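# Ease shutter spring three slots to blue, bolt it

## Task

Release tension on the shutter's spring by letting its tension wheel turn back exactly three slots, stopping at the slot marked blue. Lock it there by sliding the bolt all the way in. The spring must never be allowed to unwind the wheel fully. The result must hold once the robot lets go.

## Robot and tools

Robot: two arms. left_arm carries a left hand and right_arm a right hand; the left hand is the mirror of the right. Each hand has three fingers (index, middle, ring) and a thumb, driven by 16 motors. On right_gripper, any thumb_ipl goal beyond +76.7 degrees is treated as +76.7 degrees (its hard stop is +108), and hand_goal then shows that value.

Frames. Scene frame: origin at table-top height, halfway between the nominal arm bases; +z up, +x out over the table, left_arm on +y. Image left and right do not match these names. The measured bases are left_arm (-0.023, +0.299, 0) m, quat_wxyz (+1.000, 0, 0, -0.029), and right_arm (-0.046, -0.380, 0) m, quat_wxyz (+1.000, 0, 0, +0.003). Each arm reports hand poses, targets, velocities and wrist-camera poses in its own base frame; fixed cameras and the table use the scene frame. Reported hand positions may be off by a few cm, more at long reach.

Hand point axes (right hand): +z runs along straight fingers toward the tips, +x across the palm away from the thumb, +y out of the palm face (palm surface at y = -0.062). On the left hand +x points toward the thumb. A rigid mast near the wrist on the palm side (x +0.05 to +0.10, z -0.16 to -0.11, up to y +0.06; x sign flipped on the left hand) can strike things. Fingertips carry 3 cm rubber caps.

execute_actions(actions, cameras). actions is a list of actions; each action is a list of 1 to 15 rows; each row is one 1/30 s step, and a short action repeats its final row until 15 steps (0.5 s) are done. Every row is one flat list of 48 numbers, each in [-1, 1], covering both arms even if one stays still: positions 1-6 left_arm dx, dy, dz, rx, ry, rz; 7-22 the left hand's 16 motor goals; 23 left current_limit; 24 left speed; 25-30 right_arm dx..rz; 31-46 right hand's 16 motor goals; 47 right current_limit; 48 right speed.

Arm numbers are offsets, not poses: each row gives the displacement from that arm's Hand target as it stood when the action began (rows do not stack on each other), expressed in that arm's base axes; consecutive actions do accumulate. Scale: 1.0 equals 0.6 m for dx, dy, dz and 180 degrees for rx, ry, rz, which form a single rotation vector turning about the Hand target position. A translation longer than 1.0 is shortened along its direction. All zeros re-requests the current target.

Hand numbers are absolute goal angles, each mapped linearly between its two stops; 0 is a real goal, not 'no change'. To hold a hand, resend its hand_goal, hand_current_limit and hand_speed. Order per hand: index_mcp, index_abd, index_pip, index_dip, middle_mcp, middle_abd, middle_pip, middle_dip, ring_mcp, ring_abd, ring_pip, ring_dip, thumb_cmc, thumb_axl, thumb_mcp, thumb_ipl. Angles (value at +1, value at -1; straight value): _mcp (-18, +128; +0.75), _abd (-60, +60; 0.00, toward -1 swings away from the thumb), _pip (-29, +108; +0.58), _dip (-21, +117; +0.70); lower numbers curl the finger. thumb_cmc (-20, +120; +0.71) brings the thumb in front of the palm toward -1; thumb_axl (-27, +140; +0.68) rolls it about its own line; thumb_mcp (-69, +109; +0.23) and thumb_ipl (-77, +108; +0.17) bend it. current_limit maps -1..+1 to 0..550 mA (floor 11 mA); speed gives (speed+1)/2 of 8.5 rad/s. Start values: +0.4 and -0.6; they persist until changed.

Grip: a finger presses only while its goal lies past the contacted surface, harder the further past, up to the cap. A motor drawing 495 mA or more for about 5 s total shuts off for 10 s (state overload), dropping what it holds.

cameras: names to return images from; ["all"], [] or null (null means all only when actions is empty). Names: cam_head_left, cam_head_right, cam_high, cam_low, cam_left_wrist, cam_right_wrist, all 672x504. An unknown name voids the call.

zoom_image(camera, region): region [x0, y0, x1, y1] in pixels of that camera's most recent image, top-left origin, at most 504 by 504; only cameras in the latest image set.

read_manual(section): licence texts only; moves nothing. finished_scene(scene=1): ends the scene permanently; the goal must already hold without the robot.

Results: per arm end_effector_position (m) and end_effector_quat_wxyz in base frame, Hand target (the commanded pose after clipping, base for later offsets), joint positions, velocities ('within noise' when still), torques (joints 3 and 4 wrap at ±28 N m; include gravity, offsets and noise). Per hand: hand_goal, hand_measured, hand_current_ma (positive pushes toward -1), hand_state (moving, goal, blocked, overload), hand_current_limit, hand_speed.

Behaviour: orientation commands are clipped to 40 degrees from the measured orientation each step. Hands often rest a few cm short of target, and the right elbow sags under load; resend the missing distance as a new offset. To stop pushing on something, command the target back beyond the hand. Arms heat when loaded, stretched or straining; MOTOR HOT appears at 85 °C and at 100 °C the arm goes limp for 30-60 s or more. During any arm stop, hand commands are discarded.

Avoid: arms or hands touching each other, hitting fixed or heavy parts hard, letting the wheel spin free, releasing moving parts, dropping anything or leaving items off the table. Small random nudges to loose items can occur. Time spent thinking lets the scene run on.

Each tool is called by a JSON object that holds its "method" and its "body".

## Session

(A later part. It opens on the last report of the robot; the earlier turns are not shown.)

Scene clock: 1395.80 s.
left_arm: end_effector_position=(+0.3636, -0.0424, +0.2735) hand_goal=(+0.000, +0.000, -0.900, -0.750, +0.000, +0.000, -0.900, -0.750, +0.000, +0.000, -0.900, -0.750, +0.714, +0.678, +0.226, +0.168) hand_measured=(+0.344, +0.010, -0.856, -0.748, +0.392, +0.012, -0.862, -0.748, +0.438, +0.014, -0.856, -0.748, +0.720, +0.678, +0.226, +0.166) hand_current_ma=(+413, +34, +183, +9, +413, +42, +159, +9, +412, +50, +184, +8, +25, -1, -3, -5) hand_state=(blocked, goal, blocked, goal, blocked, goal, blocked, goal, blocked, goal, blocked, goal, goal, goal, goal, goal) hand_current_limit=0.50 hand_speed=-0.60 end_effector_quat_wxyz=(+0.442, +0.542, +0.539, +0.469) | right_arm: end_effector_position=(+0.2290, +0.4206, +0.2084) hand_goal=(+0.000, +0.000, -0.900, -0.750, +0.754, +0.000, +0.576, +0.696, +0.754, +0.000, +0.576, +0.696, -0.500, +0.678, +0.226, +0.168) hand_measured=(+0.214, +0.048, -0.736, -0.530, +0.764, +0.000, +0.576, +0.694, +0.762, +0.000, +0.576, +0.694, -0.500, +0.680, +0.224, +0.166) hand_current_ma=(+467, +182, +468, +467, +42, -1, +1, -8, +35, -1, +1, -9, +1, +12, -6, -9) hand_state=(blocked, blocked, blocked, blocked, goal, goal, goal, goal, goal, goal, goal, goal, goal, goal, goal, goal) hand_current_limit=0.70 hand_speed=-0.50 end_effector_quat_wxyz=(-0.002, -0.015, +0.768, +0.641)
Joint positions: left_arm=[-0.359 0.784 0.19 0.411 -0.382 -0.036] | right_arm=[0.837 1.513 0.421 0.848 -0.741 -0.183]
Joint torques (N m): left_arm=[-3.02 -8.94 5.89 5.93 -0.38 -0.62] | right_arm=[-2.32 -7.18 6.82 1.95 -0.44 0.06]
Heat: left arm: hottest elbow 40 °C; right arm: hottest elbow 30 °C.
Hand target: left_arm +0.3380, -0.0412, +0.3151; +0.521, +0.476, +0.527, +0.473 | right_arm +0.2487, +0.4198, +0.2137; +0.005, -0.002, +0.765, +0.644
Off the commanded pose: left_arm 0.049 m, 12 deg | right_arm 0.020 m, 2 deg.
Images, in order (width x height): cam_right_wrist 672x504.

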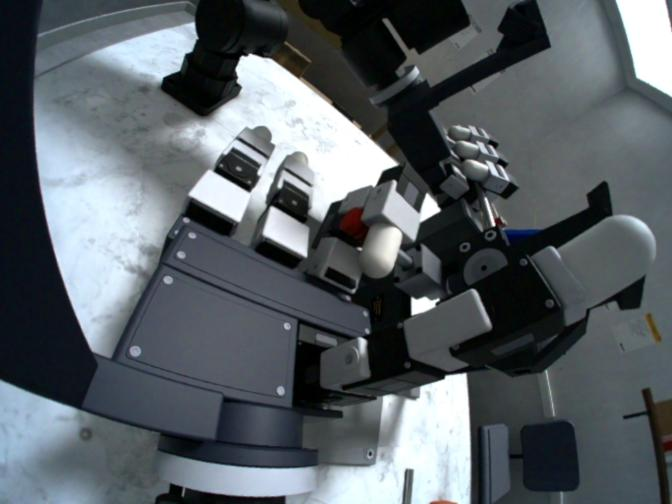

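{"method": "execute_actions", "body": {"actions": [[[-0.0001,0.001,-0.0055,-0.005,0,0,0.0,0,-0.9,-0.75,0.0,0,-0.9,-0.75,0.0,0,-0.9,-0.75,0.714,0.678,0.226,0.168,0.5,-0.6,0,0,0,0,0,0,0.0,0,-0.9,-0.75,0.754,0,0.576,0.696,0.754,0,0.576,0.696,-0.5,0.678,0.226,0.168,0.7,-0.5]]], "cameras": []}}

{"method": "execute_actions", "body": {"actions": [[[-0.0001,0.001,-0.0055,-0.005,0,0,0.0,0,-0.9,-0.75,0.0,0,-0.9,-0.75,0.0,0,-0.9,-0.75,0.714,0.678,0.226,0.168,0.5,-0.6,0,0,0,0,0,0,0.0,0,-0.9,-0.75,0.754,0,0.576,0.696,0.754,0,0.576,0.696,-0.5,0.678,0.226,0.168,0.7,-0.5]]], "cameras": ["cam_low"]}}

{"method": "zoom_image", "body": {"camera": "cam_low", "region": [200, 60, 380, 240]}}

Scene clock: 1406.50 s.
left_arm: end_effector_position=(+0.3636, -0.0416, +0.2708) hand_goal=(+0.000, +0.000, -0.900, -0.750, +0.000, +0.000, -0.900, -0.750, +0.000, +0.000, -0.900, -0.750, +0.714, +0.678, +0.226, +0.168) hand_measured=(+0.346, +0.010, -0.856, -0.748, +0.394, +0.012, -0.862, -0.748, +0.438, +0.014, -0.858, -0.748, +0.720, +0.678, +0.226, +0.166) hand_current_ma=(+413, +33, +186, +9, +413, +40, +159, +9, +413, +47, +180, +8, +25, -1, -3, -5) hand_state=(blocked, goal, blocked, goal, blocked, goal, blocked, goal, blocked, goal, blocked, goal, goal, goal, goal, goal) hand_current_limit=0.50 hand_speed=-0.60 end_effector_quat_wxyz=(+0.445, +0.539, +0.543, +0.466) | right_arm: end_effector_position=(+0.2290, +0.4206, +0.2084) hand_goal=(+0.000, +0.000, -0.900, -0.750, +0.754, +0.000, +0.576, +0.696, +0.754, +0.000, +0.576, +0.696, -0.500, +0.678, +0.226, +0.168) hand_measured=(+0.214, +0.048, -0.736, -0.530, +0.764, +0.000, +0.576, +0.694, +0.762, +0.000, +0.576, +0.694, -0.500, +0.680, +0.224, +0.166) hand_current_ma=(+467, +182, +468, +467, +42, -1, +1, -8, +35, -1, +1, -9, +1, +12, -6, -9) hand_state=(blocked, blocked, blocked, blocked, goal, goal, goal, goal, goal, goal, goal, goal, goal, goal, goal, goal) hand_current_limit=0.70 hand_speed=-0.50 end_effector_quat_wxyz=(-0.002, -0.015, +0.768, +0.641)
Joint positions: left_arm=[-0.359 0.794 0.185 0.426 -0.38 -0.048] | right_arm=[0.837 1.513 0.421 0.848 -0.741 -0.183]
Joint torques (N m): left_arm=[-3.19 -8.82 5.83 5.76 -0.52 -0.64] | right_arm=[-2.37 -7.18 6.82 1.95 -0.44 0.06]
Heat: left arm: hottest elbow 39 °C; right arm: hottest elbow 30 °C.
Hand target: left_arm +0.3379, -0.0406, +0.3119; +0.524, +0.472, +0.531, +0.469 | right_arm +0.2487, +0.4198, +0.2137; +0.005, -0.002, +0.765, +0.644
Off the commanded pose: left_arm 0.048 m, 12 deg | right_arm 0.020 m, 2 deg.
No camera images: "cameras" was empty.

Scene clock: 1407.20 s.
left_arm: end_effector_position=(+0.3635, -0.0408, +0.2681) hand_goal=(+0.000, +0.000, -0.900, -0.750, +0.000, +0.000, -0.900, -0.750, +0.000, +0.000, -0.900, -0.750, +0.714, +0.678, +0.226, +0.168) hand_measured=(+0.348, +0.010, -0.854, -0.748, +0.394, +0.012, -0.862, -0.748, +0.440, +0.012, -0.858, -0.748, +0.720, +0.678, +0.226, +0.166) hand_current_ma=(+413, +30, +192, +9, +413, +38, +160, +9, +413, +43, +176, +8, +25, -1, -3, -5) hand_state=(blocked, goal, blocked, goal, blocked, goal, blocked, goal, blocked, goal, blocked, goal, goal, goal, goal, goal) hand_current_limit=0.50 hand_speed=-0.60 end_effector_quat_wxyz=(+0.448, +0.536, +0.546, +0.463) | right_arm: end_effector_position=(+0.2290, +0.4206, +0.2084) hand_goal=(+0.000, +0.000, -0.900, -0.750, +0.754, +0.000, +0.576, +0.696, +0.754, +0.000, +0.576, +0.696, -0.500, +0.678, +0.226, +0.168) hand_measured=(+0.214, +0.048, -0.736, -0.530, +0.764, +0.000, +0.576, +0.694, +0.762, +0.000, +0.576, +0.694, -0.500, +0.680, +0.224, +0.166) hand_current_ma=(+467, +182, +468, +467, +42, -1, +1, -8, +35, -1, +1, -9, +1, +12, -6, -9) hand_state=(blocked, blocked, blocked, blocked, goal, goal, goal, goal, goal, goal, goal, goal, goal, goal, goal, goal) hand_current_limit=0.70 hand_speed=-0.50 end_effector_quat_wxyz=(-0.002, -0.015, +0.768, +0.641)
Joint positions: left_arm=[-0.36 0.805 0.18 0.441 -0.38 -0.061] | right_arm=[0.837 1.513 0.421 0.848 -0.741 -0.183]
Joint torques (N m): left_arm=[-3.84 -8.88 5.68 6.05 -0.64 -0.66] | right_arm=[-2.37 -7.18 6.82 1.94 -0.44 0.06]
Heat: left arm: hottest elbow 39 °C; right arm: hottest elbow 30 °C.
Hand target: left_arm +0.3378, -0.0399, +0.3086; +0.528, +0.468, +0.535, +0.465 | right_arm +0.2487, +0.4198, +0.2137; +0.005, -0.002, +0.765, +0.644
Off the commanded pose: left_arm 0.048 m, 12 deg | right_arm 0.020 m, 2 deg.
Images, in order (width x height): cam_low 672x504.

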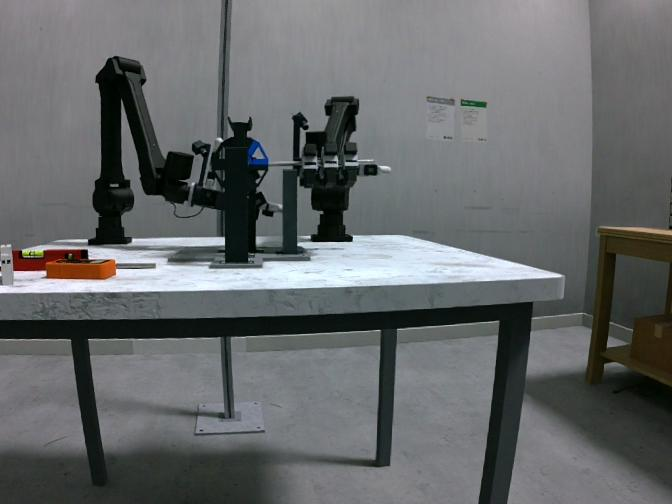

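Scaled by 2.800.

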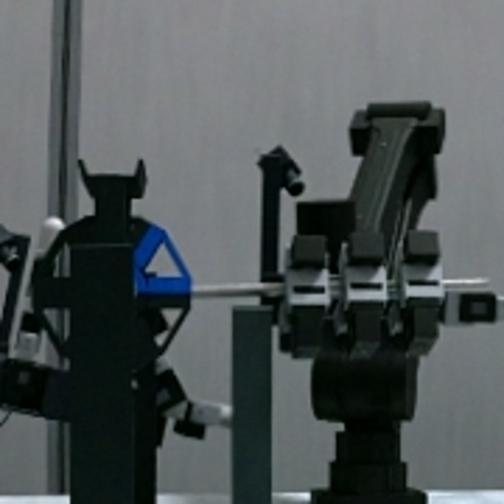

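{"method": "execute_actions", "body": {"actions": [[[0,0,0,0,0,0,0.0,0,-0.9,-0.75,0.0,0,-0.9,-0.75,0.0,0,-0.9,-0.75,0.714,0.678,0.226,0.168,0.5,-0.6,0.03,0,0,0,0,0,0.0,0,-0.9,-0.75,0.754,0,0.576,0.696,0.754,0,0.576,0.696,-0.5,0.678,0.226,0.168,0.7,-0.5]]], "cameras": ["cam_right_wrist"]}}

{"method": "zoom_image", "body": {"camera": "cam_right_wrist", "region": [280, 100, 520, 340]}}

Scene clock: 1412.80 s.
left_arm: end_effector_position=(+0.3635, -0.0408, +0.2681) hand_goal=(+0.000, +0.000, -0.900, -0.750, +0.000, +0.000, -0.900, -0.750, +0.000, +0.000, -0.900, -0.750, +0.714, +0.678, +0.226, +0.168) hand_measured=(+0.348, +0.010, -0.854, -0.748, +0.394, +0.012, -0.862, -0.748, +0.440, +0.012, -0.858, -0.748, +0.720, +0.678, +0.226, +0.166) hand_current_ma=(+413, +30, +192, +9, +413, +38, +160, +9, +413, +43, +176, +8, +25, -1, -3, -5) hand_state=(blocked, goal, blocked, goal, blocked, goal, blocked, goal, blocked, goal, blocked, goal, goal, goal, goal, goal) hand_current_limit=0.50 hand_speed=-0.60 end_effector_quat_wxyz=(+0.448, +0.536, +0.546, +0.463) | right_arm: end_effector_position=(+0.2301, +0.4202, +0.2078) hand_goal=(+0.000, +0.000, -0.900, -0.750, +0.754, +0.000, +0.576, +0.696, +0.754, +0.000, +0.576, +0.696, -0.500, +0.678, +0.226, +0.168) hand_measured=(+0.204, +0.052, -0.736, -0.518, +0.764, +0.000, +0.576, +0.694, +0.762, +0.000, +0.576, +0.694, -0.500, +0.680, +0.224, +0.166) hand_current_ma=(+467, +199, +468, +467, +42, -1, +1, -8, +35, -1, +1, -9, +0, +12, -6, -9) hand_state=(blocked, blocked, blocked, blocked, goal, goal, goal, goal, goal, goal, goal, goal, goal, goal, goal, goal) hand_current_limit=0.70 hand_speed=-0.50 end_effector_quat_wxyz=(-0.010, -0.033, +0.766, +0.642)
Joint positions: left_arm=[-0.36 0.805 0.18 0.441 -0.38 -0.061] | right_arm=[0.814 1.527 0.436 0.835 -0.799 -0.212]
Joint torques (N m): left_arm=[-3.19 -8.76 5.63 6.06 -0.64 -0.68] | right_arm=[-3.66 -6.71 7.84 1.65 0.26 0.21]
Heat: left arm: hottest elbow 39 °C; right arm: hottest elbow 30 °C.
Hand target: left_arm +0.3378, -0.0399, +0.3086; +0.528, +0.468, +0.535, +0.465 | right_arm +0.2668, +0.4196, +0.2135; +0.005, -0.002, +0.765, +0.644
Off the commanded pose: left_arm 0.048 m, 12 deg | right_arm 0.037 m, 4 deg.
Images, in order (width x height): cam_right_wrist 672x504.

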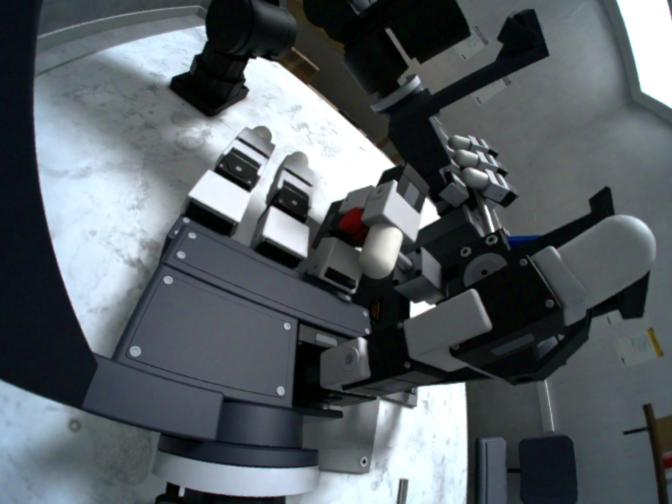

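Scaled by 2.100 from the camera's 672x504 image, which has a finer 960x720 frame.

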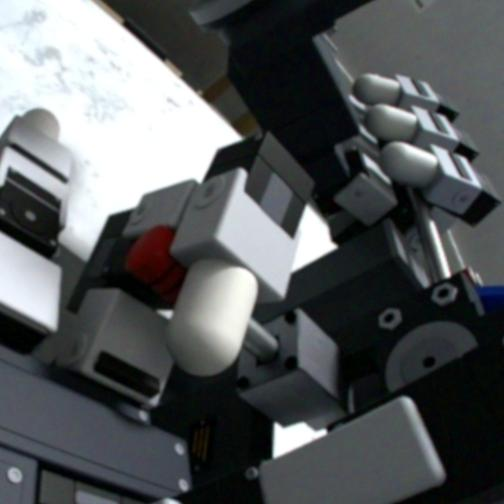

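{"method": "execute_actions", "body": {"actions": [[[0,-0.001,0.01,0.004,0,0,0.0,0,-0.9,-0.75,0.0,0,-0.9,-0.75,0.0,0,-0.9,-0.75,0.714,0.678,0.226,0.168,0.5,-0.6,0,0,0,0,0,0,0.0,0,-0.9,-0.75,0.754,0,0.576,0.696,0.754,0,0.576,0.696,-0.5,0.678,0.226,0.168,0.7,-0.5]],[[0,-0.001,0.01,0.004,0,0,0.0,0,-0.9,-0.75,0.0,0,-0.9,-0.75,0.0,0,-0.9,-0.75,0.714,0.678,0.226,0.168,0.5,-0.6,0,0,0,0,0,0,0.0,0,-0.9,-0.75,0.754,0,0.576,0.696,0.754,0,0.576,0.696,-0.5,0.678,0.226,0.168,0.7,-0.5]]], "cameras": []}}

{"method": "execute_actions", "body": {"actions": [[[0,-0.001,0.01,0.004,0,0,0.0,0,-0.9,-0.75,0.0,0,-0.9,-0.75,0.0,0,-0.9,-0.75,0.714,0.678,0.226,0.168,0.5,-0.6,0,0,0,0,0,0,0.0,0,-0.9,-0.75,0.754,0,0.576,0.696,0.754,0,0.576,0.696,-0.5,0.678,0.226,0.168,0.7,-0.5]]], "cameras": []}}

{"method": "execute_actions", "body": {"actions": [[[0,-0.001,0.01,0.004,0,0,0.0,0,-0.9,-0.75,0.0,0,-0.9,-0.75,0.0,0,-0.9,-0.75,0.714,0.678,0.226,0.168,0.5,-0.6,0,0,0,0,0,0,0.0,0,-0.9,-0.75,0.754,0,0.576,0.696,0.754,0,0.576,0.696,-0.5,0.678,0.226,0.168,0.7,-0.5]]], "cameras": []}}

Scene clock: 1420.17 s.
left_arm: end_effector_position=(+0.3635, -0.0408, +0.2681) hand_goal=(+0.000, +0.000, -0.900, -0.750, +0.000, +0.000, -0.900, -0.750, +0.000, +0.000, -0.900, -0.750, +0.714, +0.678, +0.226, +0.168) hand_measured=(+0.348, +0.010, -0.854, -0.748, +0.394, +0.012, -0.862, -0.748, +0.440, +0.012, -0.858, -0.748, +0.720, +0.678, +0.226, +0.166) hand_current_ma=(+413, +30, +192, +9, +413, +38, +160, +9, +412, +43, +176, +8, +25, -1, -3, -5) hand_state=(blocked, goal, blocked, goal, blocked, goal, blocked, goal, blocked, goal, blocked, goal, goal, goal, goal, goal) hand_current_limit=0.50 hand_speed=-0.60 end_effector_quat_wxyz=(+0.448, +0.536, +0.546, +0.463) | right_arm: end_effector_position=(+0.2301, +0.4202, +0.2078) hand_goal=(+0.000, +0.000, -0.900, -0.750, +0.754, +0.000, +0.576, +0.696, +0.754, +0.000, +0.576, +0.696, -0.500, +0.678, +0.226, +0.168) hand_measured=(+0.204, +0.052, -0.736, -0.518, +0.764, +0.000, +0.576, +0.694, +0.762, +0.000, +0.576, +0.694, -0.500, +0.680, +0.224, +0.166) hand_current_ma=(+467, +199, +468, +467, +42, -1, +1, -8, +35, -1, +1, -9, +0, +12, -6, -9) hand_state=(blocked, blocked, blocked, blocked, goal, goal, goal, goal, goal, goal, goal, goal, goal, goal, goal, goal) hand_current_limit=0.70 hand_speed=-0.50 end_effector_quat_wxyz=(-0.010, -0.033, +0.766, +0.642)
Joint positions: left_arm=[-0.36 0.805 0.18 0.441 -0.38 -0.061] | right_arm=[0.814 1.527 0.436 0.835 -0.799 -0.212]
Joint torques (N m): left_arm=[-3.37 -11.4 6.93 4.57 -0.65 -0.42] | right_arm=[-3.78 -6.77 7.84 1.65 0.26 0.21]
Heat: left arm: hottest elbow 39 °C; right arm: hottest elbow 31 °C.
Hand target: left_arm +0.3378, -0.0411, +0.3206; +0.522, +0.475, +0.529, +0.472 | right_arm +0.2668, +0.4196, +0.2135; +0.005, -0.002, +0.765, +0.644
Off the commanded pose: left_arm 0.059 m, 11 deg | right_arm 0.037 m, 4 deg.
No camera images: "cameras" was empty.

Scene clock: 1420.87 s.
left_arm: end_effector_position=(+0.3636, -0.0409, +0.2677) hand_goal=(+0.000, +0.000, -0.900, -0.750, +0.000, +0.000, -0.900, -0.750, +0.000, +0.000, -0.900, -0.750, +0.714, +0.678, +0.226, +0.168) hand_measured=(+0.350, +0.010, -0.854, -0.748, +0.396, +0.012, -0.862, -0.748, +0.440, +0.012, -0.858, -0.748, +0.720, +0.678, +0.226, +0.166) hand_current_ma=(+413, +30, +192, +9, +413, +38, +160, +9, +413, +43, +176, +8, +26, -1, -3, -5) hand_state=(blocked, goal, blocked, goal, blocked, goal, blocked, goal, blocked, goal, blocked, goal, goal, goal, goal, goal) hand_current_limit=0.50 hand_speed=-0.60 end_effector_quat_wxyz=(+0.446, +0.537, +0.546, +0.463) | right_arm: end_effector_position=(+0.2301, +0.4202, +0.2078) hand_goal=(+0.000, +0.000, -0.900, -0.750, +0.754, +0.000, +0.576, +0.696, +0.754, +0.000, +0.576, +0.696, -0.500, +0.678, +0.226, +0.168) hand_measured=(+0.204, +0.052, -0.736, -0.518, +0.764, +0.000, +0.576, +0.694, +0.762, +0.000, +0.576, +0.694, -0.500, +0.680, +0.224, +0.166) hand_current_ma=(+468, +199, +468, +467, +42, -1, +1, -8, +35, -1, +1, -9, +0, +12, -6, -9) hand_state=(blocked, blocked, blocked, blocked, goal, goal, goal, goal, goal, goal, goal, goal, goal, goal, goal, goal) hand_current_limit=0.70 hand_speed=-0.50 end_effector_quat_wxyz=(-0.010, -0.033, +0.766, +0.642)
Joint positions: left_arm=[-0.36 0.8 0.182 0.43 -0.38 -0.061] | right_arm=[0.814 1.527 0.436 0.835 -0.799 -0.212]
Joint torques (N m): left_arm=[-3.78 -12.57 7.56 4.03 -0.61 -0.29] | right_arm=[-3.72 -6.77 7.86 1.66 0.26 0.21]
Heat: left arm: hottest elbow 39 °C; right arm: hottest elbow 31 °C.
Hand target: left_arm +0.3379, -0.0417, +0.3265; +0.519, +0.478, +0.526, +0.475 | right_arm +0.2668, +0.4196, +0.2135; +0.005, -0.002, +0.765, +0.644
Off the commanded pose: left_arm 0.064 m, 11 deg | right_arm 0.037 m, 4 deg.
No camera images: "cameras" was empty.

Scene clock: 1421.57 s.
left_arm: end_effector_position=(+0.3637, -0.0415, +0.2707) hand_goal=(+0.000, +0.000, -0.900, -0.750, +0.000, +0.000, -0.900, -0.750, +0.000, +0.000, -0.900, -0.750, +0.714, +0.678, +0.226, +0.168) hand_measured=(+0.350, +0.010, -0.854, -0.748, +0.398, +0.012, -0.862, -0.748, +0.442, +0.012, -0.858, -0.748, +0.720, +0.678, +0.226, +0.166) hand_current_ma=(+413, +30, +192, +9, +413, +38, +161, +9, +413, +43, +176, +7, +26, -1, -3, -5) hand_state=(blocked, goal, blocked, goal, blocked, goal, blocked, goal, blocked, goal, blocked, goal, goal, goal, goal, goal) hand_current_limit=0.50 hand_speed=-0.60 end_effector_quat_wxyz=(+0.442, +0.541, +0.545, +0.464) | right_arm: end_effector_position=(+0.2301, +0.4202, +0.2078) hand_goal=(+0.000, +0.000, -0.900, -0.750, +0.754, +0.000, +0.576, +0.696, +0.754, +0.000, +0.576, +0.696, -0.500, +0.678, +0.226, +0.168) hand_measured=(+0.204, +0.052, -0.736, -0.518, +0.764, +0.000, +0.576, +0.694, +0.762, +0.000, +0.576, +0.694, -0.500, +0.680, +0.224, +0.166) hand_current_ma=(+467, +199, +468, +467, +42, -1, +1, -8, +35, -1, +1, -9, +0, +12, -6, -9) hand_state=(blocked, blocked, blocked, blocked, goal, goal, goal, goal, goal, goal, goal, goal, goal, goal, goal, goal) hand_current_limit=0.70 hand_speed=-0.50 end_effector_quat_wxyz=(-0.010, -0.033, +0.766, +0.642)
Joint positions: left_arm=[-0.36 0.783 0.189 0.4 -0.38 -0.052] | right_arm=[0.814 1.527 0.436 0.835 -0.799 -0.212]
Joint torques (N m): left_arm=[-3.25 -12.04 7.95 3.97 -0.49 -0.28] | right_arm=[-3.72 -6.77 7.86 1.66 0.26 0.21]
Heat: left arm: hottest elbow 39 °C; right arm: hottest elbow 31 °C.
Hand target: left_arm +0.3378, -0.0423, +0.3325; +0.516, +0.481, +0.523, +0.478 | right_arm +0.2668, +0.4196, +0.2135; +0.005, -0.002, +0.765, +0.644
Off the commanded pose: left_arm 0.067 m, 11 deg | right_arm 0.037 m, 4 deg.
No camera images: "cameras" was empty.

{"method": "execute_actions", "body": {"actions": [[[0,-0.001,0.01,0.004,0,0,0.0,0,-0.9,-0.75,0.0,0,-0.9,-0.75,0.0,0,-0.9,-0.75,0.714,0.678,0.226,0.168,0.5,-0.6,0,0,0,0,0,0,0.0,0,-0.9,-0.75,0.754,0,0.576,0.696,0.754,0,0.576,0.696,-0.5,0.678,0.226,0.168,0.7,-0.5]]], "cameras": ["cam_low", "cam_right_wrist"]}}

Scene clock: 1447.00 s.
left_arm: end_effector_position=(+0.3638, -0.0422, +0.2738) hand_goal=(+0.000, +0.000, -0.900, -0.750, +0.000, +0.000, -0.900, -0.750, +0.000, +0.000, -0.900, -0.750, +0.714, +0.678, +0.226, +0.168) hand_measured=(+0.350, +0.010, -0.854, -0.748, +0.400, +0.012, -0.862, -0.748, +0.448, +0.012, -0.858, -0.748, +0.720, +0.678, +0.226, +0.166) hand_current_ma=(+413, +30, +192, +9, +413, +38, +161, +9, +413, +43, +176, +7, +26, -1, -3, -5) hand_state=(blocked, goal, blocked, goal, blocked, goal, blocked, goal, blocked, goal, blocked, goal, goal, goal, goal, goal) hand_current_limit=0.50 hand_speed=-0.60 end_effector_quat_wxyz=(+0.438, +0.545, +0.543, +0.465) | right_arm: end_effector_position=(+0.2301, +0.4202, +0.2078) hand_goal=(+0.000, +0.000, -0.900, -0.750, +0.754, +0.000, +0.576, +0.696, +0.754, +0.000, +0.576, +0.696, -0.500, +0.678, +0.226, +0.168) hand_measured=(+0.204, +0.052, -0.736, -0.518, +0.764, +0.000, +0.576, +0.694, +0.762, +0.000, +0.576, +0.694, -0.500, +0.680, +0.224, +0.166) hand_current_ma=(+467, +199, +468, +467, +42, -1, +1, -8, +35, -1, +1, -9, +0, +12, -6, -9) hand_state=(blocked, blocked, blocked, blocked, goal, goal, goal, goal, goal, goal, goal, goal, goal, goal, goal, goal) hand_current_limit=0.70 hand_speed=-0.50 end_effector_quat_wxyz=(-0.010, -0.033, +0.766, +0.642)
Joint positions: left_arm=[-0.36 0.767 0.197 0.372 -0.381 -0.042] | right_arm=[0.814 1.527 0.436 0.835 -0.799 -0.212]
Joint torques (N m): left_arm=[-3.02 -12.57 8.44 4.05 -0.4 -0.25] | right_arm=[-3.78 -6.71 7.86 1.66 0.26 0.21]
Heat: left arm: hottest elbow 38 °C; right arm: hottest elbow 32 °C.
Hand target: left_arm +0.3378, -0.0429, +0.3385; +0.513, +0.484, +0.520, +0.482 | right_arm +0.2668, +0.4196, +0.2135; +0.005, -0.002, +0.765, +0.644
Off the commanded pose: left_arm 0.070 m, 12 deg | right_arm 0.037 m, 4 deg.
Images, in order (width x height): cam_low 672x504, cam_right_wrist 672x504.

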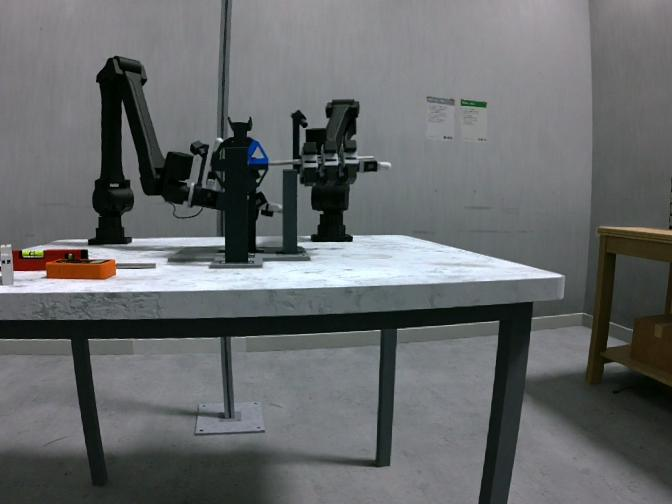

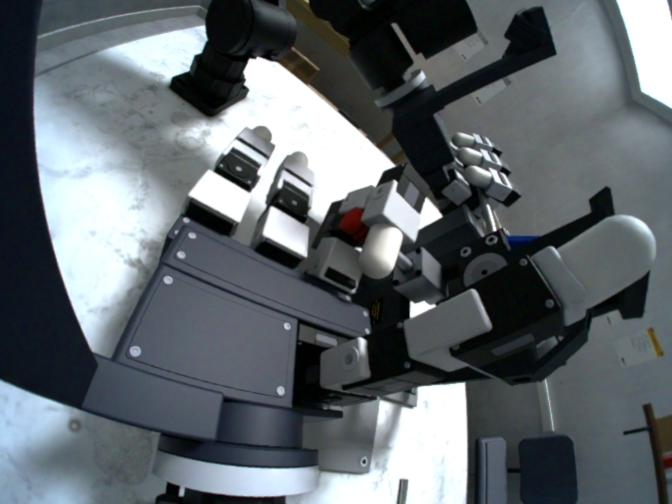

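{"method": "execute_actions", "body": {"actions": [[[0,0,0.003,0.003,0,0,0.0,0,-0.9,-0.75,0.0,0,-0.9,-0.75,0.0,0,-0.9,-0.75,0.714,0.678,0.226,0.168,0.5,-0.6,0,0,0,0,0,0,0.0,0,-0.9,-0.75,0.754,0,0.576,0.696,0.754,0,0.576,0.696,-0.5,0.678,0.226,0.168,0.7,-0.5]]]}}

{"method": "execute_actions", "body": {"actions": [[[0,0,0.004,0.003,0,0,0.0,0,-0.9,-0.75,0.0,0,-0.9,-0.75,0.0,0,-0.9,-0.75,0.714,0.678,0.226,0.168,0.5,-0.6,0,0,0,0,0,0,0.0,0,-0.9,-0.75,0.754,0,0.576,0.696,0.754,0,0.576,0.696,-0.5,0.678,0.226,0.168,0.7,-0.5]]]}}

Scene clock: 1451.37 s.
left_arm: end_effector_position=(+0.3639, -0.0426, +0.2751) hand_goal=(+0.000, +0.000, -0.900, -0.750, +0.000, +0.000, -0.900, -0.750, +0.000, +0.000, -0.900, -0.750, +0.714, +0.678, +0.226, +0.168) hand_measured=(+0.350, +0.010, -0.854, -0.748, +0.400, +0.012, -0.862, -0.748, +0.448, +0.012, -0.858, -0.748, +0.720, +0.678, +0.226, +0.166) hand_current_ma=(+413, +30, +192, +9, +413, +38, +161, +9, +413, +43, +176, +7, +26, -1, -3, -5) hand_state=(blocked, goal, blocked, goal, blocked, goal, blocked, goal, blocked, goal, blocked, goal, goal, goal, goal, goal) hand_current_limit=0.50 hand_speed=-0.60 end_effector_quat_wxyz=(+0.437, +0.546, +0.542, +0.466) | right_arm: end_effector_position=(+0.2301, +0.4202, +0.2078) hand_goal=(+0.000, +0.000, -0.900, -0.750, +0.754, +0.000, +0.576, +0.696, +0.754, +0.000, +0.576, +0.696, -0.500, +0.678, +0.226, +0.168) hand_measured=(+0.204, +0.052, -0.736, -0.518, +0.764, +0.000, +0.576, +0.694, +0.762, +0.000, +0.576, +0.694, -0.500, +0.680, +0.224, +0.166) hand_current_ma=(+467, +199, +468, +467, +42, -1, +1, -8, +35, -1, +1, -9, +0, +12, -6, -9) hand_state=(blocked, blocked, blocked, blocked, goal, goal, goal, goal, goal, goal, goal, goal, goal, goal, goal, goal) hand_current_limit=0.70 hand_speed=-0.50 end_effector_quat_wxyz=(-0.010, -0.033, +0.766, +0.642)
Joint positions: left_arm=[-0.36 0.762 0.199 0.363 -0.381 -0.038] | right_arm=[0.814 1.527 0.436 0.835 -0.799 -0.212]
Joint torques (N m): left_arm=[-2.61 -12.86 8.42 3.9 -0.31 -0.19] | right_arm=[-3.72 -6.77 7.86 1.65 0.27 0.21]
Heat: left arm: hottest elbow 38 °C; right arm: hottest elbow 32 °C.
Hand target: left_arm +0.3378, -0.0429, +0.3404; +0.511, +0.487, +0.517, +0.484 | right_arm +0.2668, +0.4196, +0.2135; +0.005, -0.002, +0.765, +0.644
Off the commanded pose: left_arm 0.070 m, 11 deg | right_arm 0.037 m, 4 deg.

Scene clock: 1452.07 s.
left_arm: end_effector_position=(+0.3639, -0.0432, +0.2769) hand_goal=(+0.000, +0.000, -0.900, -0.750, +0.000, +0.000, -0.900, -0.750, +0.000, +0.000, -0.900, -0.750, +0.714, +0.678, +0.226, +0.168) hand_measured=(+0.350, +0.010, -0.854, -0.748, +0.402, +0.012, -0.862, -0.748, +0.450, +0.014, -0.858, -0.748, +0.720, +0.678, +0.226, +0.166) hand_current_ma=(+413, +30, +192, +9, +413, +38, +161, +9, +413, +45, +176, +7, +26, -1, -3, -5) hand_state=(blocked, goal, blocked, goal, blocked, goal, blocked, goal, blocked, goal, blocked, goal, goal, goal, goal, goal) hand_current_limit=0.50 hand_speed=-0.60 end_effector_quat_wxyz=(+0.435, +0.548, +0.540, +0.468) | right_arm: end_effector_position=(+0.2301, +0.4202, +0.2078) hand_goal=(+0.000, +0.000, -0.900, -0.750, +0.754, +0.000, +0.576, +0.696, +0.754, +0.000, +0.576, +0.696, -0.500, +0.678, +0.226, +0.168) hand_measured=(+0.204, +0.052, -0.736, -0.518, +0.764, +0.000, +0.576, +0.694, +0.762, +0.000, +0.576, +0.694, -0.500, +0.680, +0.224, +0.166) hand_current_ma=(+467, +199, +467, +467, +42, -1, +1, -8, +35, -1, +1, -9, +0, +12, -6, -9) hand_state=(blocked, blocked, blocked, blocked, goal, goal, goal, goal, goal, goal, goal, goal, goal, goal, goal, goal) hand_current_limit=0.70 hand_speed=-0.50 end_effector_quat_wxyz=(-0.010, -0.033, +0.766, +0.642)
Joint positions: left_arm=[-0.36 0.755 0.203 0.352 -0.381 -0.031] | right_arm=[0.814 1.527 0.436 0.835 -0.799 -0.212]
Joint torques (N m): left_arm=[-2.67 -12.63 8.54 3.85 -0.13 -0.17] | right_arm=[-3.72 -6.77 7.86 1.63 0.26 0.21]
Heat: left arm: hottest elbow 38 °C; right arm: hottest elbow 32 °C.
Hand target: left_arm +0.3378, -0.0430, +0.3428; +0.509, +0.489, +0.515, +0.486 | right_arm +0.2668, +0.4196, +0.2135; +0.005, -0.002, +0.765, +0.644
Off the commanded pose: left_arm 0.071 m, 11 deg | right_arm 0.037 m, 4 deg.

{"method": "execute_actions", "body": {"actions": [[[0,0,0.004,0.003,0,0,0.0,0,-0.9,-0.75,0.0,0,-0.9,-0.75,0.0,0,-0.9,-0.75,0.714,0.678,0.226,0.168,0.5,-0.6,0,0,0,0,0,0,0.0,0,-0.9,-0.75,0.754,0,0.576,0.696,0.754,0,0.576,0.696,-0.5,0.678,0.226,0.168,0.7,-0.5]]]}}

{"method": "execute_actions", "body": {"actions": [[[0,0,0.004,0.003,0,0,0.0,0,-0.9,-0.75,0.0,0,-0.9,-0.75,0.0,0,-0.9,-0.75,0.714,0.678,0.226,0.168,0.5,-0.6,0,0,0,0,0,0,0.0,0,-0.9,-0.75,0.754,0,0.576,0.696,0.754,0,0.576,0.696,-0.5,0.678,0.226,0.168,0.7,-0.5]]]}}

{"method": "execute_actions", "body": {"actions": [[[0,0,0.004,0.003,0,0,0.0,0,-0.9,-0.75,0.0,0,-0.9,-0.75,0.0,0,-0.9,-0.75,0.714,0.678,0.226,0.168,0.5,-0.6,0,0,0,0,0,0,0.0,0,-0.9,-0.75,0.754,0,0.576,0.696,0.754,0,0.576,0.696,-0.5,0.678,0.226,0.168,0.7,-0.5]]]}}

Scene clock: 1460.23 s.
left_arm: end_effector_position=(+0.3638, -0.0436, +0.2787) hand_goal=(+0.000, +0.000, -0.900, -0.750, +0.000, +0.000, -0.900, -0.750, +0.000, +0.000, -0.900, -0.750, +0.714, +0.678, +0.226, +0.168) hand_measured=(+0.350, +0.010, -0.854, -0.748, +0.404, +0.012, -0.862, -0.748, +0.454, +0.014, -0.858, -0.748, +0.720, +0.678, +0.226, +0.166) hand_current_ma=(+413, +30, +192, +9, +413, +38, +161, +9, +413, +49, +176, +7, +26, -1, -3, -5) hand_state=(blocked, goal, blocked, goal, blocked, goal, blocked, goal, blocked, goal, blocked, goal, goal, goal, goal, goal) hand_current_limit=0.50 hand_speed=-0.60 end_effector_quat_wxyz=(+0.433, +0.550, +0.538, +0.469) | right_arm: end_effector_position=(+0.2301, +0.4202, +0.2078) hand_goal=(+0.000, +0.000, -0.900, -0.750, +0.754, +0.000, +0.576, +0.696, +0.754, +0.000, +0.576, +0.696, -0.500, +0.678, +0.226, +0.168) hand_measured=(+0.204, +0.052, -0.736, -0.518, +0.764, +0.000, +0.576, +0.694, +0.762, +0.000, +0.576, +0.694, -0.500, +0.680, +0.224, +0.166) hand_current_ma=(+467, +199, +467, +467, +42, -1, +1, -8, +35, -1, +1, -9, +0, +12, -6, -9) hand_state=(blocked, blocked, blocked, blocked, goal, goal, goal, goal, goal, goal, goal, goal, goal, goal, goal, goal) hand_current_limit=0.70 hand_speed=-0.50 end_effector_quat_wxyz=(-0.010, -0.033, +0.766, +0.642)
Joint positions: left_arm=[-0.358 0.747 0.206 0.342 -0.38 -0.024] | right_arm=[0.814 1.527 0.436 0.835 -0.799 -0.212]
Joint torques (N m): left_arm=[-1.9 -12.22 8.79 3.82 -0.1 -0.14] | right_arm=[-3.66 -6.77 7.86 1.65 0.26 0.21]
Heat: left arm: hottest elbow 39 °C; right arm: hottest elbow 32 °C.
Hand target: left_arm +0.3378, -0.0430, +0.3451; +0.506, +0.492, +0.513, +0.489 | right_arm +0.2668, +0.4196, +0.2135; +0.005, -0.002, +0.765, +0.644
Off the commanded pose: left_arm 0.071 m, 11 deg | right_arm 0.037 m, 4 deg.

Scene clock: 1460.93 s.
left_arm: end_effector_position=(+0.3638, -0.0438, +0.2808) hand_goal=(+0.000, +0.000, -0.900, -0.750, +0.000, +0.000, -0.900, -0.750, +0.000, +0.000, -0.900, -0.750, +0.714, +0.678, +0.226, +0.168) hand_measured=(+0.350, +0.010, -0.854, -0.748, +0.408, +0.014, -0.862, -0.748, +0.460, +0.016, -0.858, -0.748, +0.720, +0.678, +0.226, +0.166) hand_current_ma=(+413, +32, +192, +9, +413, +43, +161, +9, +413, +54, +176, +7, +26, -1, -3, -5) hand_state=(blocked, goal, blocked, goal, blocked, goal, blocked, goal, blocked, goal, blocked, goal, goal, goal, goal, goal) hand_current_limit=0.50 hand_speed=-0.60 end_effector_quat_wxyz=(+0.432, +0.552, +0.536, +0.470) | right_arm: end_effector_position=(+0.2301, +0.4202, +0.2078) hand_goal=(+0.000, +0.000, -0.900, -0.750, +0.754, +0.000, +0.576, +0.696, +0.754, +0.000, +0.576, +0.696, -0.500, +0.678, +0.226, +0.168) hand_measured=(+0.204, +0.052, -0.736, -0.518, +0.764, +0.000, +0.576, +0.694, +0.762, +0.000, +0.576, +0.694, -0.500, +0.680, +0.224, +0.166) hand_current_ma=(+468, +199, +467, +467, +42, -1, +1, -8, +35, -1, +1, -9, +0, +12, -6, -9) hand_state=(blocked, blocked, blocked, blocked, goal, goal, goal, goal, goal, goal, goal, goal, goal, goal, goal, goal) hand_current_limit=0.70 hand_speed=-0.50 end_effector_quat_wxyz=(-0.010, -0.033, +0.766, +0.642)
Joint positions: left_arm=[-0.357 0.739 0.209 0.331 -0.377 -0.018] | right_arm=[0.814 1.527 0.436 0.835 -0.799 -0.212]
Joint torques (N m): left_arm=[-2.26 -12.92 8.87 3.67 -0.17 -0.12] | right_arm=[-3.72 -6.71 7.84 1.66 0.26 0.21]
Heat: left arm: hottest elbow 39 °C; right arm: hottest elbow 32 °C.
Hand target: left_arm +0.3378, -0.0429, +0.3477; +0.504, +0.494, +0.511, +0.491 | right_arm +0.2668, +0.4196, +0.2135; +0.005, -0.002, +0.765, +0.644
Off the commanded pose: left_arm 0.072 m, 11 deg | right_arm 0.037 m, 4 deg.

Scene clock: 1461.63 s.
left_arm: end_effector_position=(+0.3638, -0.0441, +0.2824) hand_goal=(+0.000, +0.000, -0.900, -0.750, +0.000, +0.000, -0.900, -0.750, +0.000, +0.000, -0.900, -0.750, +0.714, +0.678, +0.226, +0.168) hand_measured=(+0.350, +0.010, -0.854, -0.748, +0.410, +0.014, -0.862, -0.748, +0.466, +0.018, -0.858, -0.748, +0.720, +0.678, +0.226, +0.166) hand_current_ma=(+413, +34, +192, +9, +413, +48, +161, +9, +413, +60, +178, +7, +26, -1, -3, -5) hand_state=(blocked, goal, blocked, goal, blocked, goal, blocked, goal, blocked, goal, blocked, goal, goal, goal, goal, goal) hand_current_limit=0.50 hand_speed=-0.60 end_effector_quat_wxyz=(+0.431, +0.554, +0.534, +0.471) | right_arm: end_effector_position=(+0.2301, +0.4202, +0.2078) hand_goal=(+0.000, +0.000, -0.900, -0.750, +0.754, +0.000, +0.576, +0.696, +0.754, +0.000, +0.576, +0.696, -0.500, +0.678, +0.226, +0.168) hand_measured=(+0.204, +0.052, -0.736, -0.518, +0.764, +0.000, +0.576, +0.694, +0.762, +0.000, +0.576, +0.694, -0.500, +0.680, +0.224, +0.166) hand_current_ma=(+468, +199, +468, +467, +42, -1, +1, -8, +35, -1, +1, -9, +0, +12, -6, -9) hand_state=(blocked, blocked, blocked, blocked, goal, goal, goal, goal, goal, goal, goal, goal, goal, goal, goal, goal) hand_current_limit=0.70 hand_speed=-0.50 end_effector_quat_wxyz=(-0.010, -0.033, +0.766, +0.642)
Joint positions: left_arm=[-0.355 0.733 0.212 0.321 -0.374 -0.012] | right_arm=[0.814 1.527 0.436 0.835 -0.799 -0.212]
Joint torques (N m): left_arm=[-1.73 -12.28 8.79 3.78 -0.06 -0.08] | right_arm=[-3.72 -6.77 7.83 1.68 0.26 0.21]
Heat: left arm: hottest elbow 39 °C; right arm: hottest elbow 32 °C.
Hand target: left_arm +0.3378, -0.0429, +0.3500; +0.502, +0.496, +0.508, +0.494 | right_arm +0.2668, +0.4196, +0.2135; +0.005, -0.002, +0.765, +0.644
Off the commanded pose: left_arm 0.073 m, 11 deg | right_arm 0.037 m, 4 deg.

{"method": "execute_actions", "body": {"actions": [[[0,0,0.002,0.002,0,0,0.0,0,-0.9,-0.75,0.0,0,-0.9,-0.75,0.0,0,-0.9,-0.75,0.714,0.678,0.226,0.168,0.5,-0.6,0.025,0,0,0,0,0,0.0,0,-0.9,-0.75,0.754,0,0.576,0.696,0.754,0,0.576,0.696,-0.5,0.678,0.226,0.168,0.7,-0.5]]], "cameras": ["cam_low"]}}

{"method": "zoom_image", "body": {"camera": "cam_low", "region": [200, 60, 380, 240]}}

Scene clock: 1466.97 s.
left_arm: end_effector_position=(+0.3638, -0.0444, +0.2831) hand_goal=(+0.000, +0.000, -0.900, -0.750, +0.000, +0.000, -0.900, -0.750, +0.000, +0.000, -0.900, -0.750, +0.714, +0.678, +0.226, +0.168) hand_measured=(+0.350, +0.012, -0.854, -0.748, +0.410, +0.016, -0.862, -0.746, +0.466, +0.018, -0.856, -0.748, +0.720, +0.678, +0.226, +0.166) hand_current_ma=(+413, +36, +192, +9, +413, +52, +161, +10, +413, +62, +187, +7, +26, -1, -3, -5) hand_state=(blocked, goal, blocked, goal, blocked, goal, blocked, goal, blocked, goal, blocked, goal, goal, goal, goal, goal) hand_current_limit=0.50 hand_speed=-0.60 end_effector_quat_wxyz=(+0.431, +0.555, +0.533, +0.471) | right_arm: end_effector_position=(+0.2395, +0.4198, +0.2075) hand_goal=(+0.000, +0.000, -0.900, -0.750, +0.754, +0.000, +0.576, +0.696, +0.754, +0.000, +0.576, +0.696, -0.500, +0.678, +0.226, +0.168) hand_measured=(+0.200, +0.052, -0.736, -0.514, +0.764, +0.000, +0.576, +0.694, +0.762, +0.000, +0.576, +0.694, -0.500, +0.680, +0.224, +0.166) hand_current_ma=(+468, +197, +468, +467, +42, -1, +1, -8, +35, -1, +1, -9, +1, +12, -6, -9) hand_state=(blocked, blocked, blocked, blocked, goal, goal, goal, goal, goal, goal, goal, goal, goal, goal, goal, goal) hand_current_limit=0.70 hand_speed=-0.50 end_effector_quat_wxyz=(-0.013, -0.039, +0.766, +0.642)
Joint positions: left_arm=[-0.354 0.729 0.214 0.315 -0.372 -0.009] | right_arm=[0.787 1.543 0.458 0.819 -0.837 -0.229]
Joint torques (N m): left_arm=[-1.96 -12.45 8.95 3.71 -0.1 -0.08] | right_arm=[-3.96 -6.77 8.31 1.57 0.54 0.27]
Heat: left arm: hottest elbow 39 °C; right arm: hottest elbow 32 °C.
Hand target: left_arm +0.3378, -0.0430, +0.3511; +0.500, +0.498, +0.507, +0.495 | right_arm +0.2817, +0.4197, +0.2133; +0.005, -0.002, +0.765, +0.644
Off the commanded pose: left_arm 0.073 m, 11 deg | right_arm 0.043 m, 5 deg.
Images, in order (width x height): cam_low 672x504.

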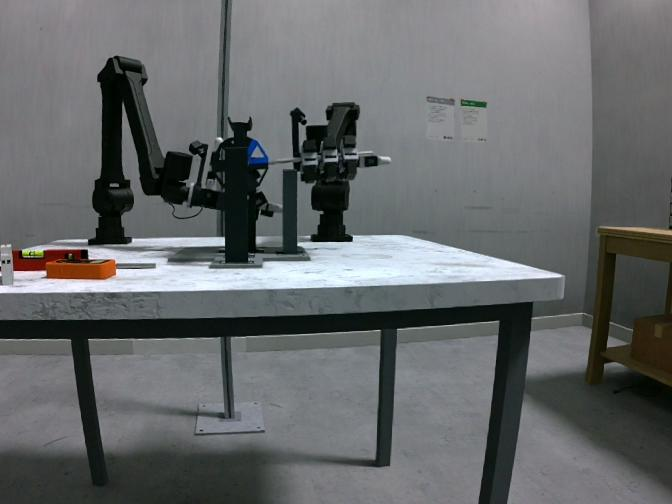

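Scaled by 2.800.

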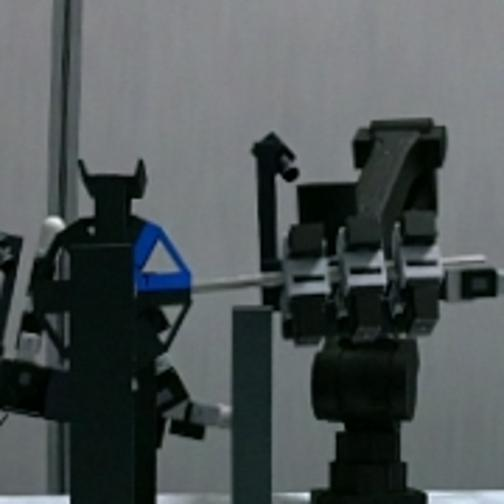

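{"method": "execute_actions", "body": {"actions": [[[0,0,0,0,0,0,0.0,0,-0.9,-0.75,0.0,0,-0.9,-0.75,0.0,0,-0.9,-0.75,0.714,0.678,0.226,0.168,0.5,-0.6,0.01,0,0,0,0,0,0.0,0,-0.9,-0.75,0.754,0,0.576,0.696,0.754,0,0.576,0.696,-0.5,0.678,0.226,0.168,0.7,-0.5]]], "cameras": ["cam_right_wrist"]}}

{"method": "zoom_image", "body": {"camera": "cam_right_wrist", "region": [280, 100, 520, 340]}}

Scene clock: 1471.57 s.
left_arm: end_effector_position=(+0.3638, -0.0444, +0.2831) hand_goal=(+0.000, +0.000, -0.900, -0.750, +0.000, +0.000, -0.900, -0.750, +0.000, +0.000, -0.900, -0.750, +0.714, +0.678, +0.226, +0.168) hand_measured=(+0.350, +0.012, -0.854, -0.748, +0.410, +0.016, -0.862, -0.746, +0.466, +0.018, -0.856, -0.748, +0.720, +0.678, +0.226, +0.166) hand_current_ma=(+413, +36, +192, +9, +412, +52, +161, +10, +412, +62, +187, +7, +26, -1, -3, -5) hand_state=(blocked, goal, blocked, goal, blocked, goal, blocked, goal, blocked, goal, blocked, goal, goal, goal, goal, goal) hand_current_limit=0.50 hand_speed=-0.60 end_effector_quat_wxyz=(+0.431, +0.555, +0.533, +0.471) | right_arm: end_effector_position=(+0.2467, +0.4196, +0.2075) hand_goal=(+0.000, +0.000, -0.900, -0.750, +0.754, +0.000, +0.576, +0.696, +0.754, +0.000, +0.576, +0.696, -0.500, +0.678, +0.226, +0.168) hand_measured=(+0.196, +0.046, -0.736, -0.514, +0.764, +0.000, +0.576, +0.694, +0.762, +0.000, +0.576, +0.694, -0.500, +0.680, +0.224, +0.166) hand_current_ma=(+468, +177, +468, +467, +42, -1, +1, -8, +35, -1, +1, -9, +1, +12, -6, -9) hand_state=(blocked, blocked, blocked, blocked, goal, goal, goal, goal, goal, goal, goal, goal, goal, goal, goal, goal) hand_current_limit=0.70 hand_speed=-0.50 end_effector_quat_wxyz=(-0.012, -0.037, +0.766, +0.642)
Joint positions: left_arm=[-0.354 0.729 0.214 0.315 -0.372 -0.009] | right_arm=[0.773 1.551 0.471 0.812 -0.847 -0.234]
Joint torques (N m): left_arm=[-1.79 -12.4 8.92 3.74 -0.11 -0.06] | right_arm=[-3.78 -6.89 8.35 1.59 0.49 0.28]
Heat: left arm: hottest elbow 39 °C; right arm: hottest elbow 32 °C.
Hand target: left_arm +0.3378, -0.0430, +0.3511; +0.500, +0.498, +0.507, +0.495 | right_arm +0.2877, +0.4197, +0.2134; +0.005, -0.002, +0.765, +0.644
Off the commanded pose: left_arm 0.073 m, 11 deg | right_arm 0.041 m, 5 deg.
Images, in order (width x height): cam_right_wrist 672x504.

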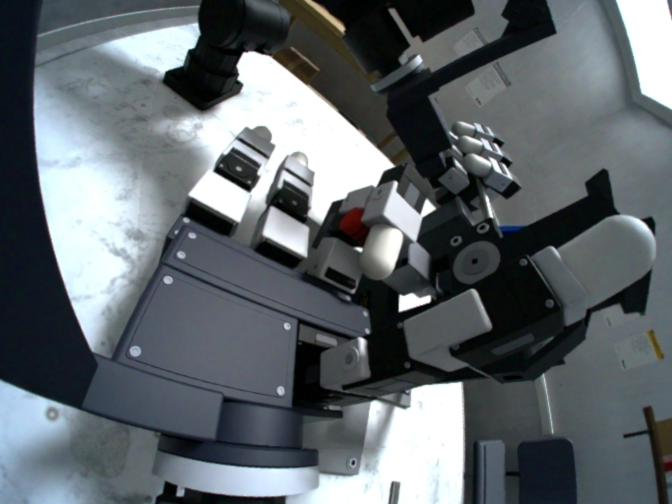

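Scaled by 2.100 from the camera's 672x504 image, which has a finer 960x720 frame.

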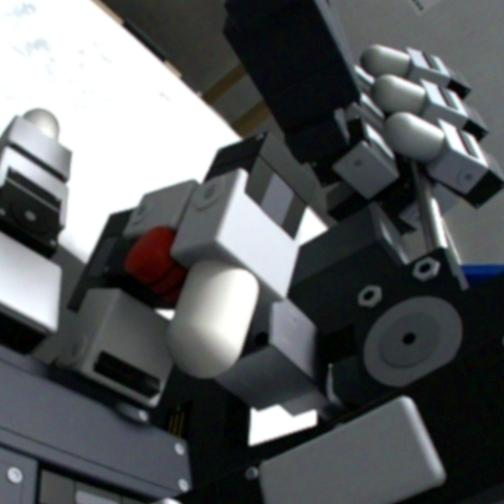

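{"method": "execute_actions", "body": {"actions": [[[0,0,0,0,0,0,0.0,0,-0.9,-0.75,0.0,0,-0.9,-0.75,0.0,0,-0.9,-0.75,0.714,0.678,0.226,0.168,0.5,-0.6,0.012,0,0,0,0,0,0.0,0,-0.9,-0.75,0.754,0,0.576,0.696,0.754,0,0.576,0.696,-0.5,0.678,0.226,0.168,0.7,-0.5]]]}}

{"method": "execute_actions", "body": {"actions": [[[0,0,0,0,0,0,0.0,0,-0.9,-0.75,0.0,0,-0.9,-0.75,0.0,0,-0.9,-0.75,0.714,0.678,0.226,0.168,0.5,-0.6,0.012,0,0,0,0,0,0.0,0,-0.9,-0.75,0.754,0,0.576,0.696,0.754,0,0.576,0.696,-0.5,0.678,0.226,0.168,0.7,-0.5]]], "cameras": ["cam_right_wrist"]}}

{"method": "zoom_image", "body": {"camera": "cam_right_wrist", "region": [280, 100, 520, 340]}}

Scene clock: 1477.87 s.
left_arm: end_effector_position=(+0.3638, -0.0444, +0.2831) hand_goal=(+0.000, +0.000, -0.900, -0.750, +0.000, +0.000, -0.900, -0.750, +0.000, +0.000, -0.900, -0.750, +0.714, +0.678, +0.226, +0.168) hand_measured=(+0.350, +0.012, -0.854, -0.748, +0.410, +0.016, -0.862, -0.746, +0.466, +0.018, -0.856, -0.748, +0.720, +0.678, +0.226, +0.166) hand_current_ma=(+413, +36, +192, +9, +412, +52, +161, +10, +412, +62, +187, +7, +26, -1, -3, -5) hand_state=(blocked, goal, blocked, goal, blocked, goal, blocked, goal, blocked, goal, blocked, goal, goal, goal, goal, goal) hand_current_limit=0.50 hand_speed=-0.60 end_effector_quat_wxyz=(+0.431, +0.555, +0.533, +0.471) | right_arm: end_effector_position=(+0.2523, +0.4195, +0.2074) hand_goal=(+0.000, +0.000, -0.900, -0.750, +0.754, +0.000, +0.576, +0.696, +0.754, +0.000, +0.576, +0.696, -0.500, +0.678, +0.226, +0.168) hand_measured=(+0.188, +0.046, -0.736, -0.514, +0.764, +0.000, +0.576, +0.694, +0.762, +0.000, +0.576, +0.694, -0.500, +0.680, +0.224, +0.166) hand_current_ma=(+468, +173, +468, +467, +42, -1, +1, -8, +35, -1, +1, -9, +1, +12, -6, -9) hand_state=(blocked, blocked, blocked, blocked, goal, goal, goal, goal, goal, goal, goal, goal, goal, goal, goal, goal) hand_current_limit=0.70 hand_speed=-0.50 end_effector_quat_wxyz=(-0.012, -0.039, +0.766, +0.642)
Joint positions: left_arm=[-0.354 0.729 0.214 0.315 -0.372 -0.009] | right_arm=[0.761 1.56 0.483 0.804 -0.86 -0.242]
Joint torques (N m): left_arm=[-1.49 -12.98 8.95 3.73 -0.11 -0.08] | right_arm=[-3.84 -7 8.54 1.52 0.49 0.3]
Heat: left arm: hottest elbow 40 °C; right arm: hottest elbow 32 °C.
Hand target: left_arm +0.3378, -0.0430, +0.3511; +0.500, +0.498, +0.507, +0.495 | right_arm +0.2949, +0.4197, +0.2135; +0.005, -0.002, +0.765, +0.644
Off the commanded pose: left_arm 0.073 m, 11 deg | right_arm 0.043 m, 5 deg.

Scene clock: 1478.57 s.
left_arm: end_effector_position=(+0.3638, -0.0444, +0.2831) hand_goal=(+0.000, +0.000, -0.900, -0.750, +0.000, +0.000, -0.900, -0.750, +0.000, +0.000, -0.900, -0.750, +0.714, +0.678, +0.226, +0.168) hand_measured=(+0.350, +0.012, -0.854, -0.748, +0.410, +0.016, -0.862, -0.746, +0.466, +0.018, -0.856, -0.748, +0.720, +0.678, +0.226, +0.166) hand_current_ma=(+413, +36, +192, +9, +412, +52, +161, +10, +412, +62, +187, +7, +26, -1, -3, -5) hand_state=(blocked, goal, blocked, goal, blocked, goal, blocked, goal, blocked, goal, blocked, goal, goal, goal, goal, goal) hand_current_limit=0.50 hand_speed=-0.60 end_effector_quat_wxyz=(+0.431, +0.555, +0.533, +0.471) | right_arm: end_effector_position=(+0.2524, +0.4199, +0.2070) hand_goal=(+0.000, +0.000, -0.900, -0.750, +0.754, +0.000, +0.576, +0.696, +0.754, +0.000, +0.576, +0.696, -0.500, +0.678, +0.226, +0.168) hand_measured=(+0.176, +0.046, -0.736, -0.514, +0.764, +0.000, +0.576, +0.694, +0.762, +0.000, +0.576, +0.694, -0.500, +0.680, +0.224, +0.166) hand_current_ma=(+467, +173, +467, +467, +42, -1, +1, -8, +35, -1, +1, -9, +1, +12, -6, -9) hand_state=(blocked, blocked, blocked, blocked, goal, goal, goal, goal, goal, goal, goal, goal, goal, goal, goal, goal) hand_current_limit=0.70 hand_speed=-0.50 end_effector_quat_wxyz=(-0.014, -0.046, +0.765, +0.642)
Joint positions: left_arm=[-0.354 0.729 0.214 0.315 -0.372 -0.009] | right_arm=[0.755 1.565 0.489 0.798 -0.878 -0.254]
Joint torques (N m): left_arm=[-2.37 -12.45 8.98 3.71 -0.11 -0.09] | right_arm=[-4.48 -6.83 8.95 1.43 0.64 0.36]
Heat: left arm: hottest elbow 40 °C; right arm: hottest elbow 32 °C.
Hand target: left_arm +0.3378, -0.0430, +0.3511; +0.500, +0.498, +0.507, +0.495 | right_arm +0.3022, +0.4196, +0.2135; +0.005, -0.002, +0.765, +0.644
Off the commanded pose: left_arm 0.073 m, 11 deg | right_arm 0.050 m, 5 deg.
Images, in order (width x height): cam_right_wrist 672x504.

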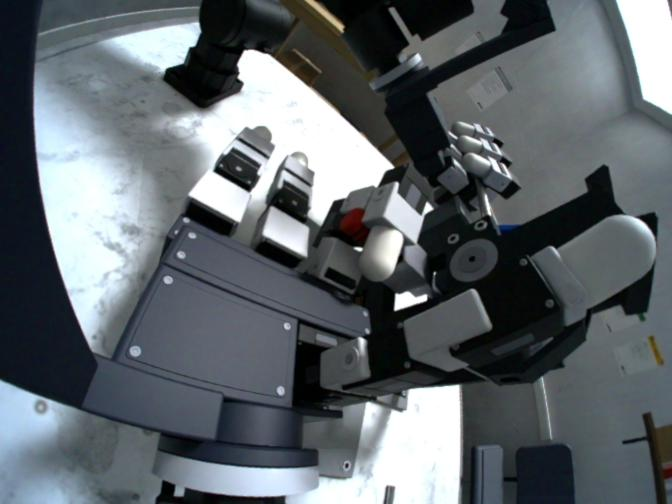

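Scaled by 2.100 from the camera's 672x504 image, which has a finer 960x720 frame.

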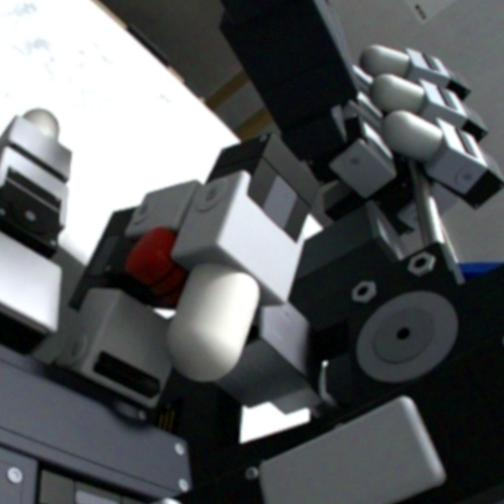

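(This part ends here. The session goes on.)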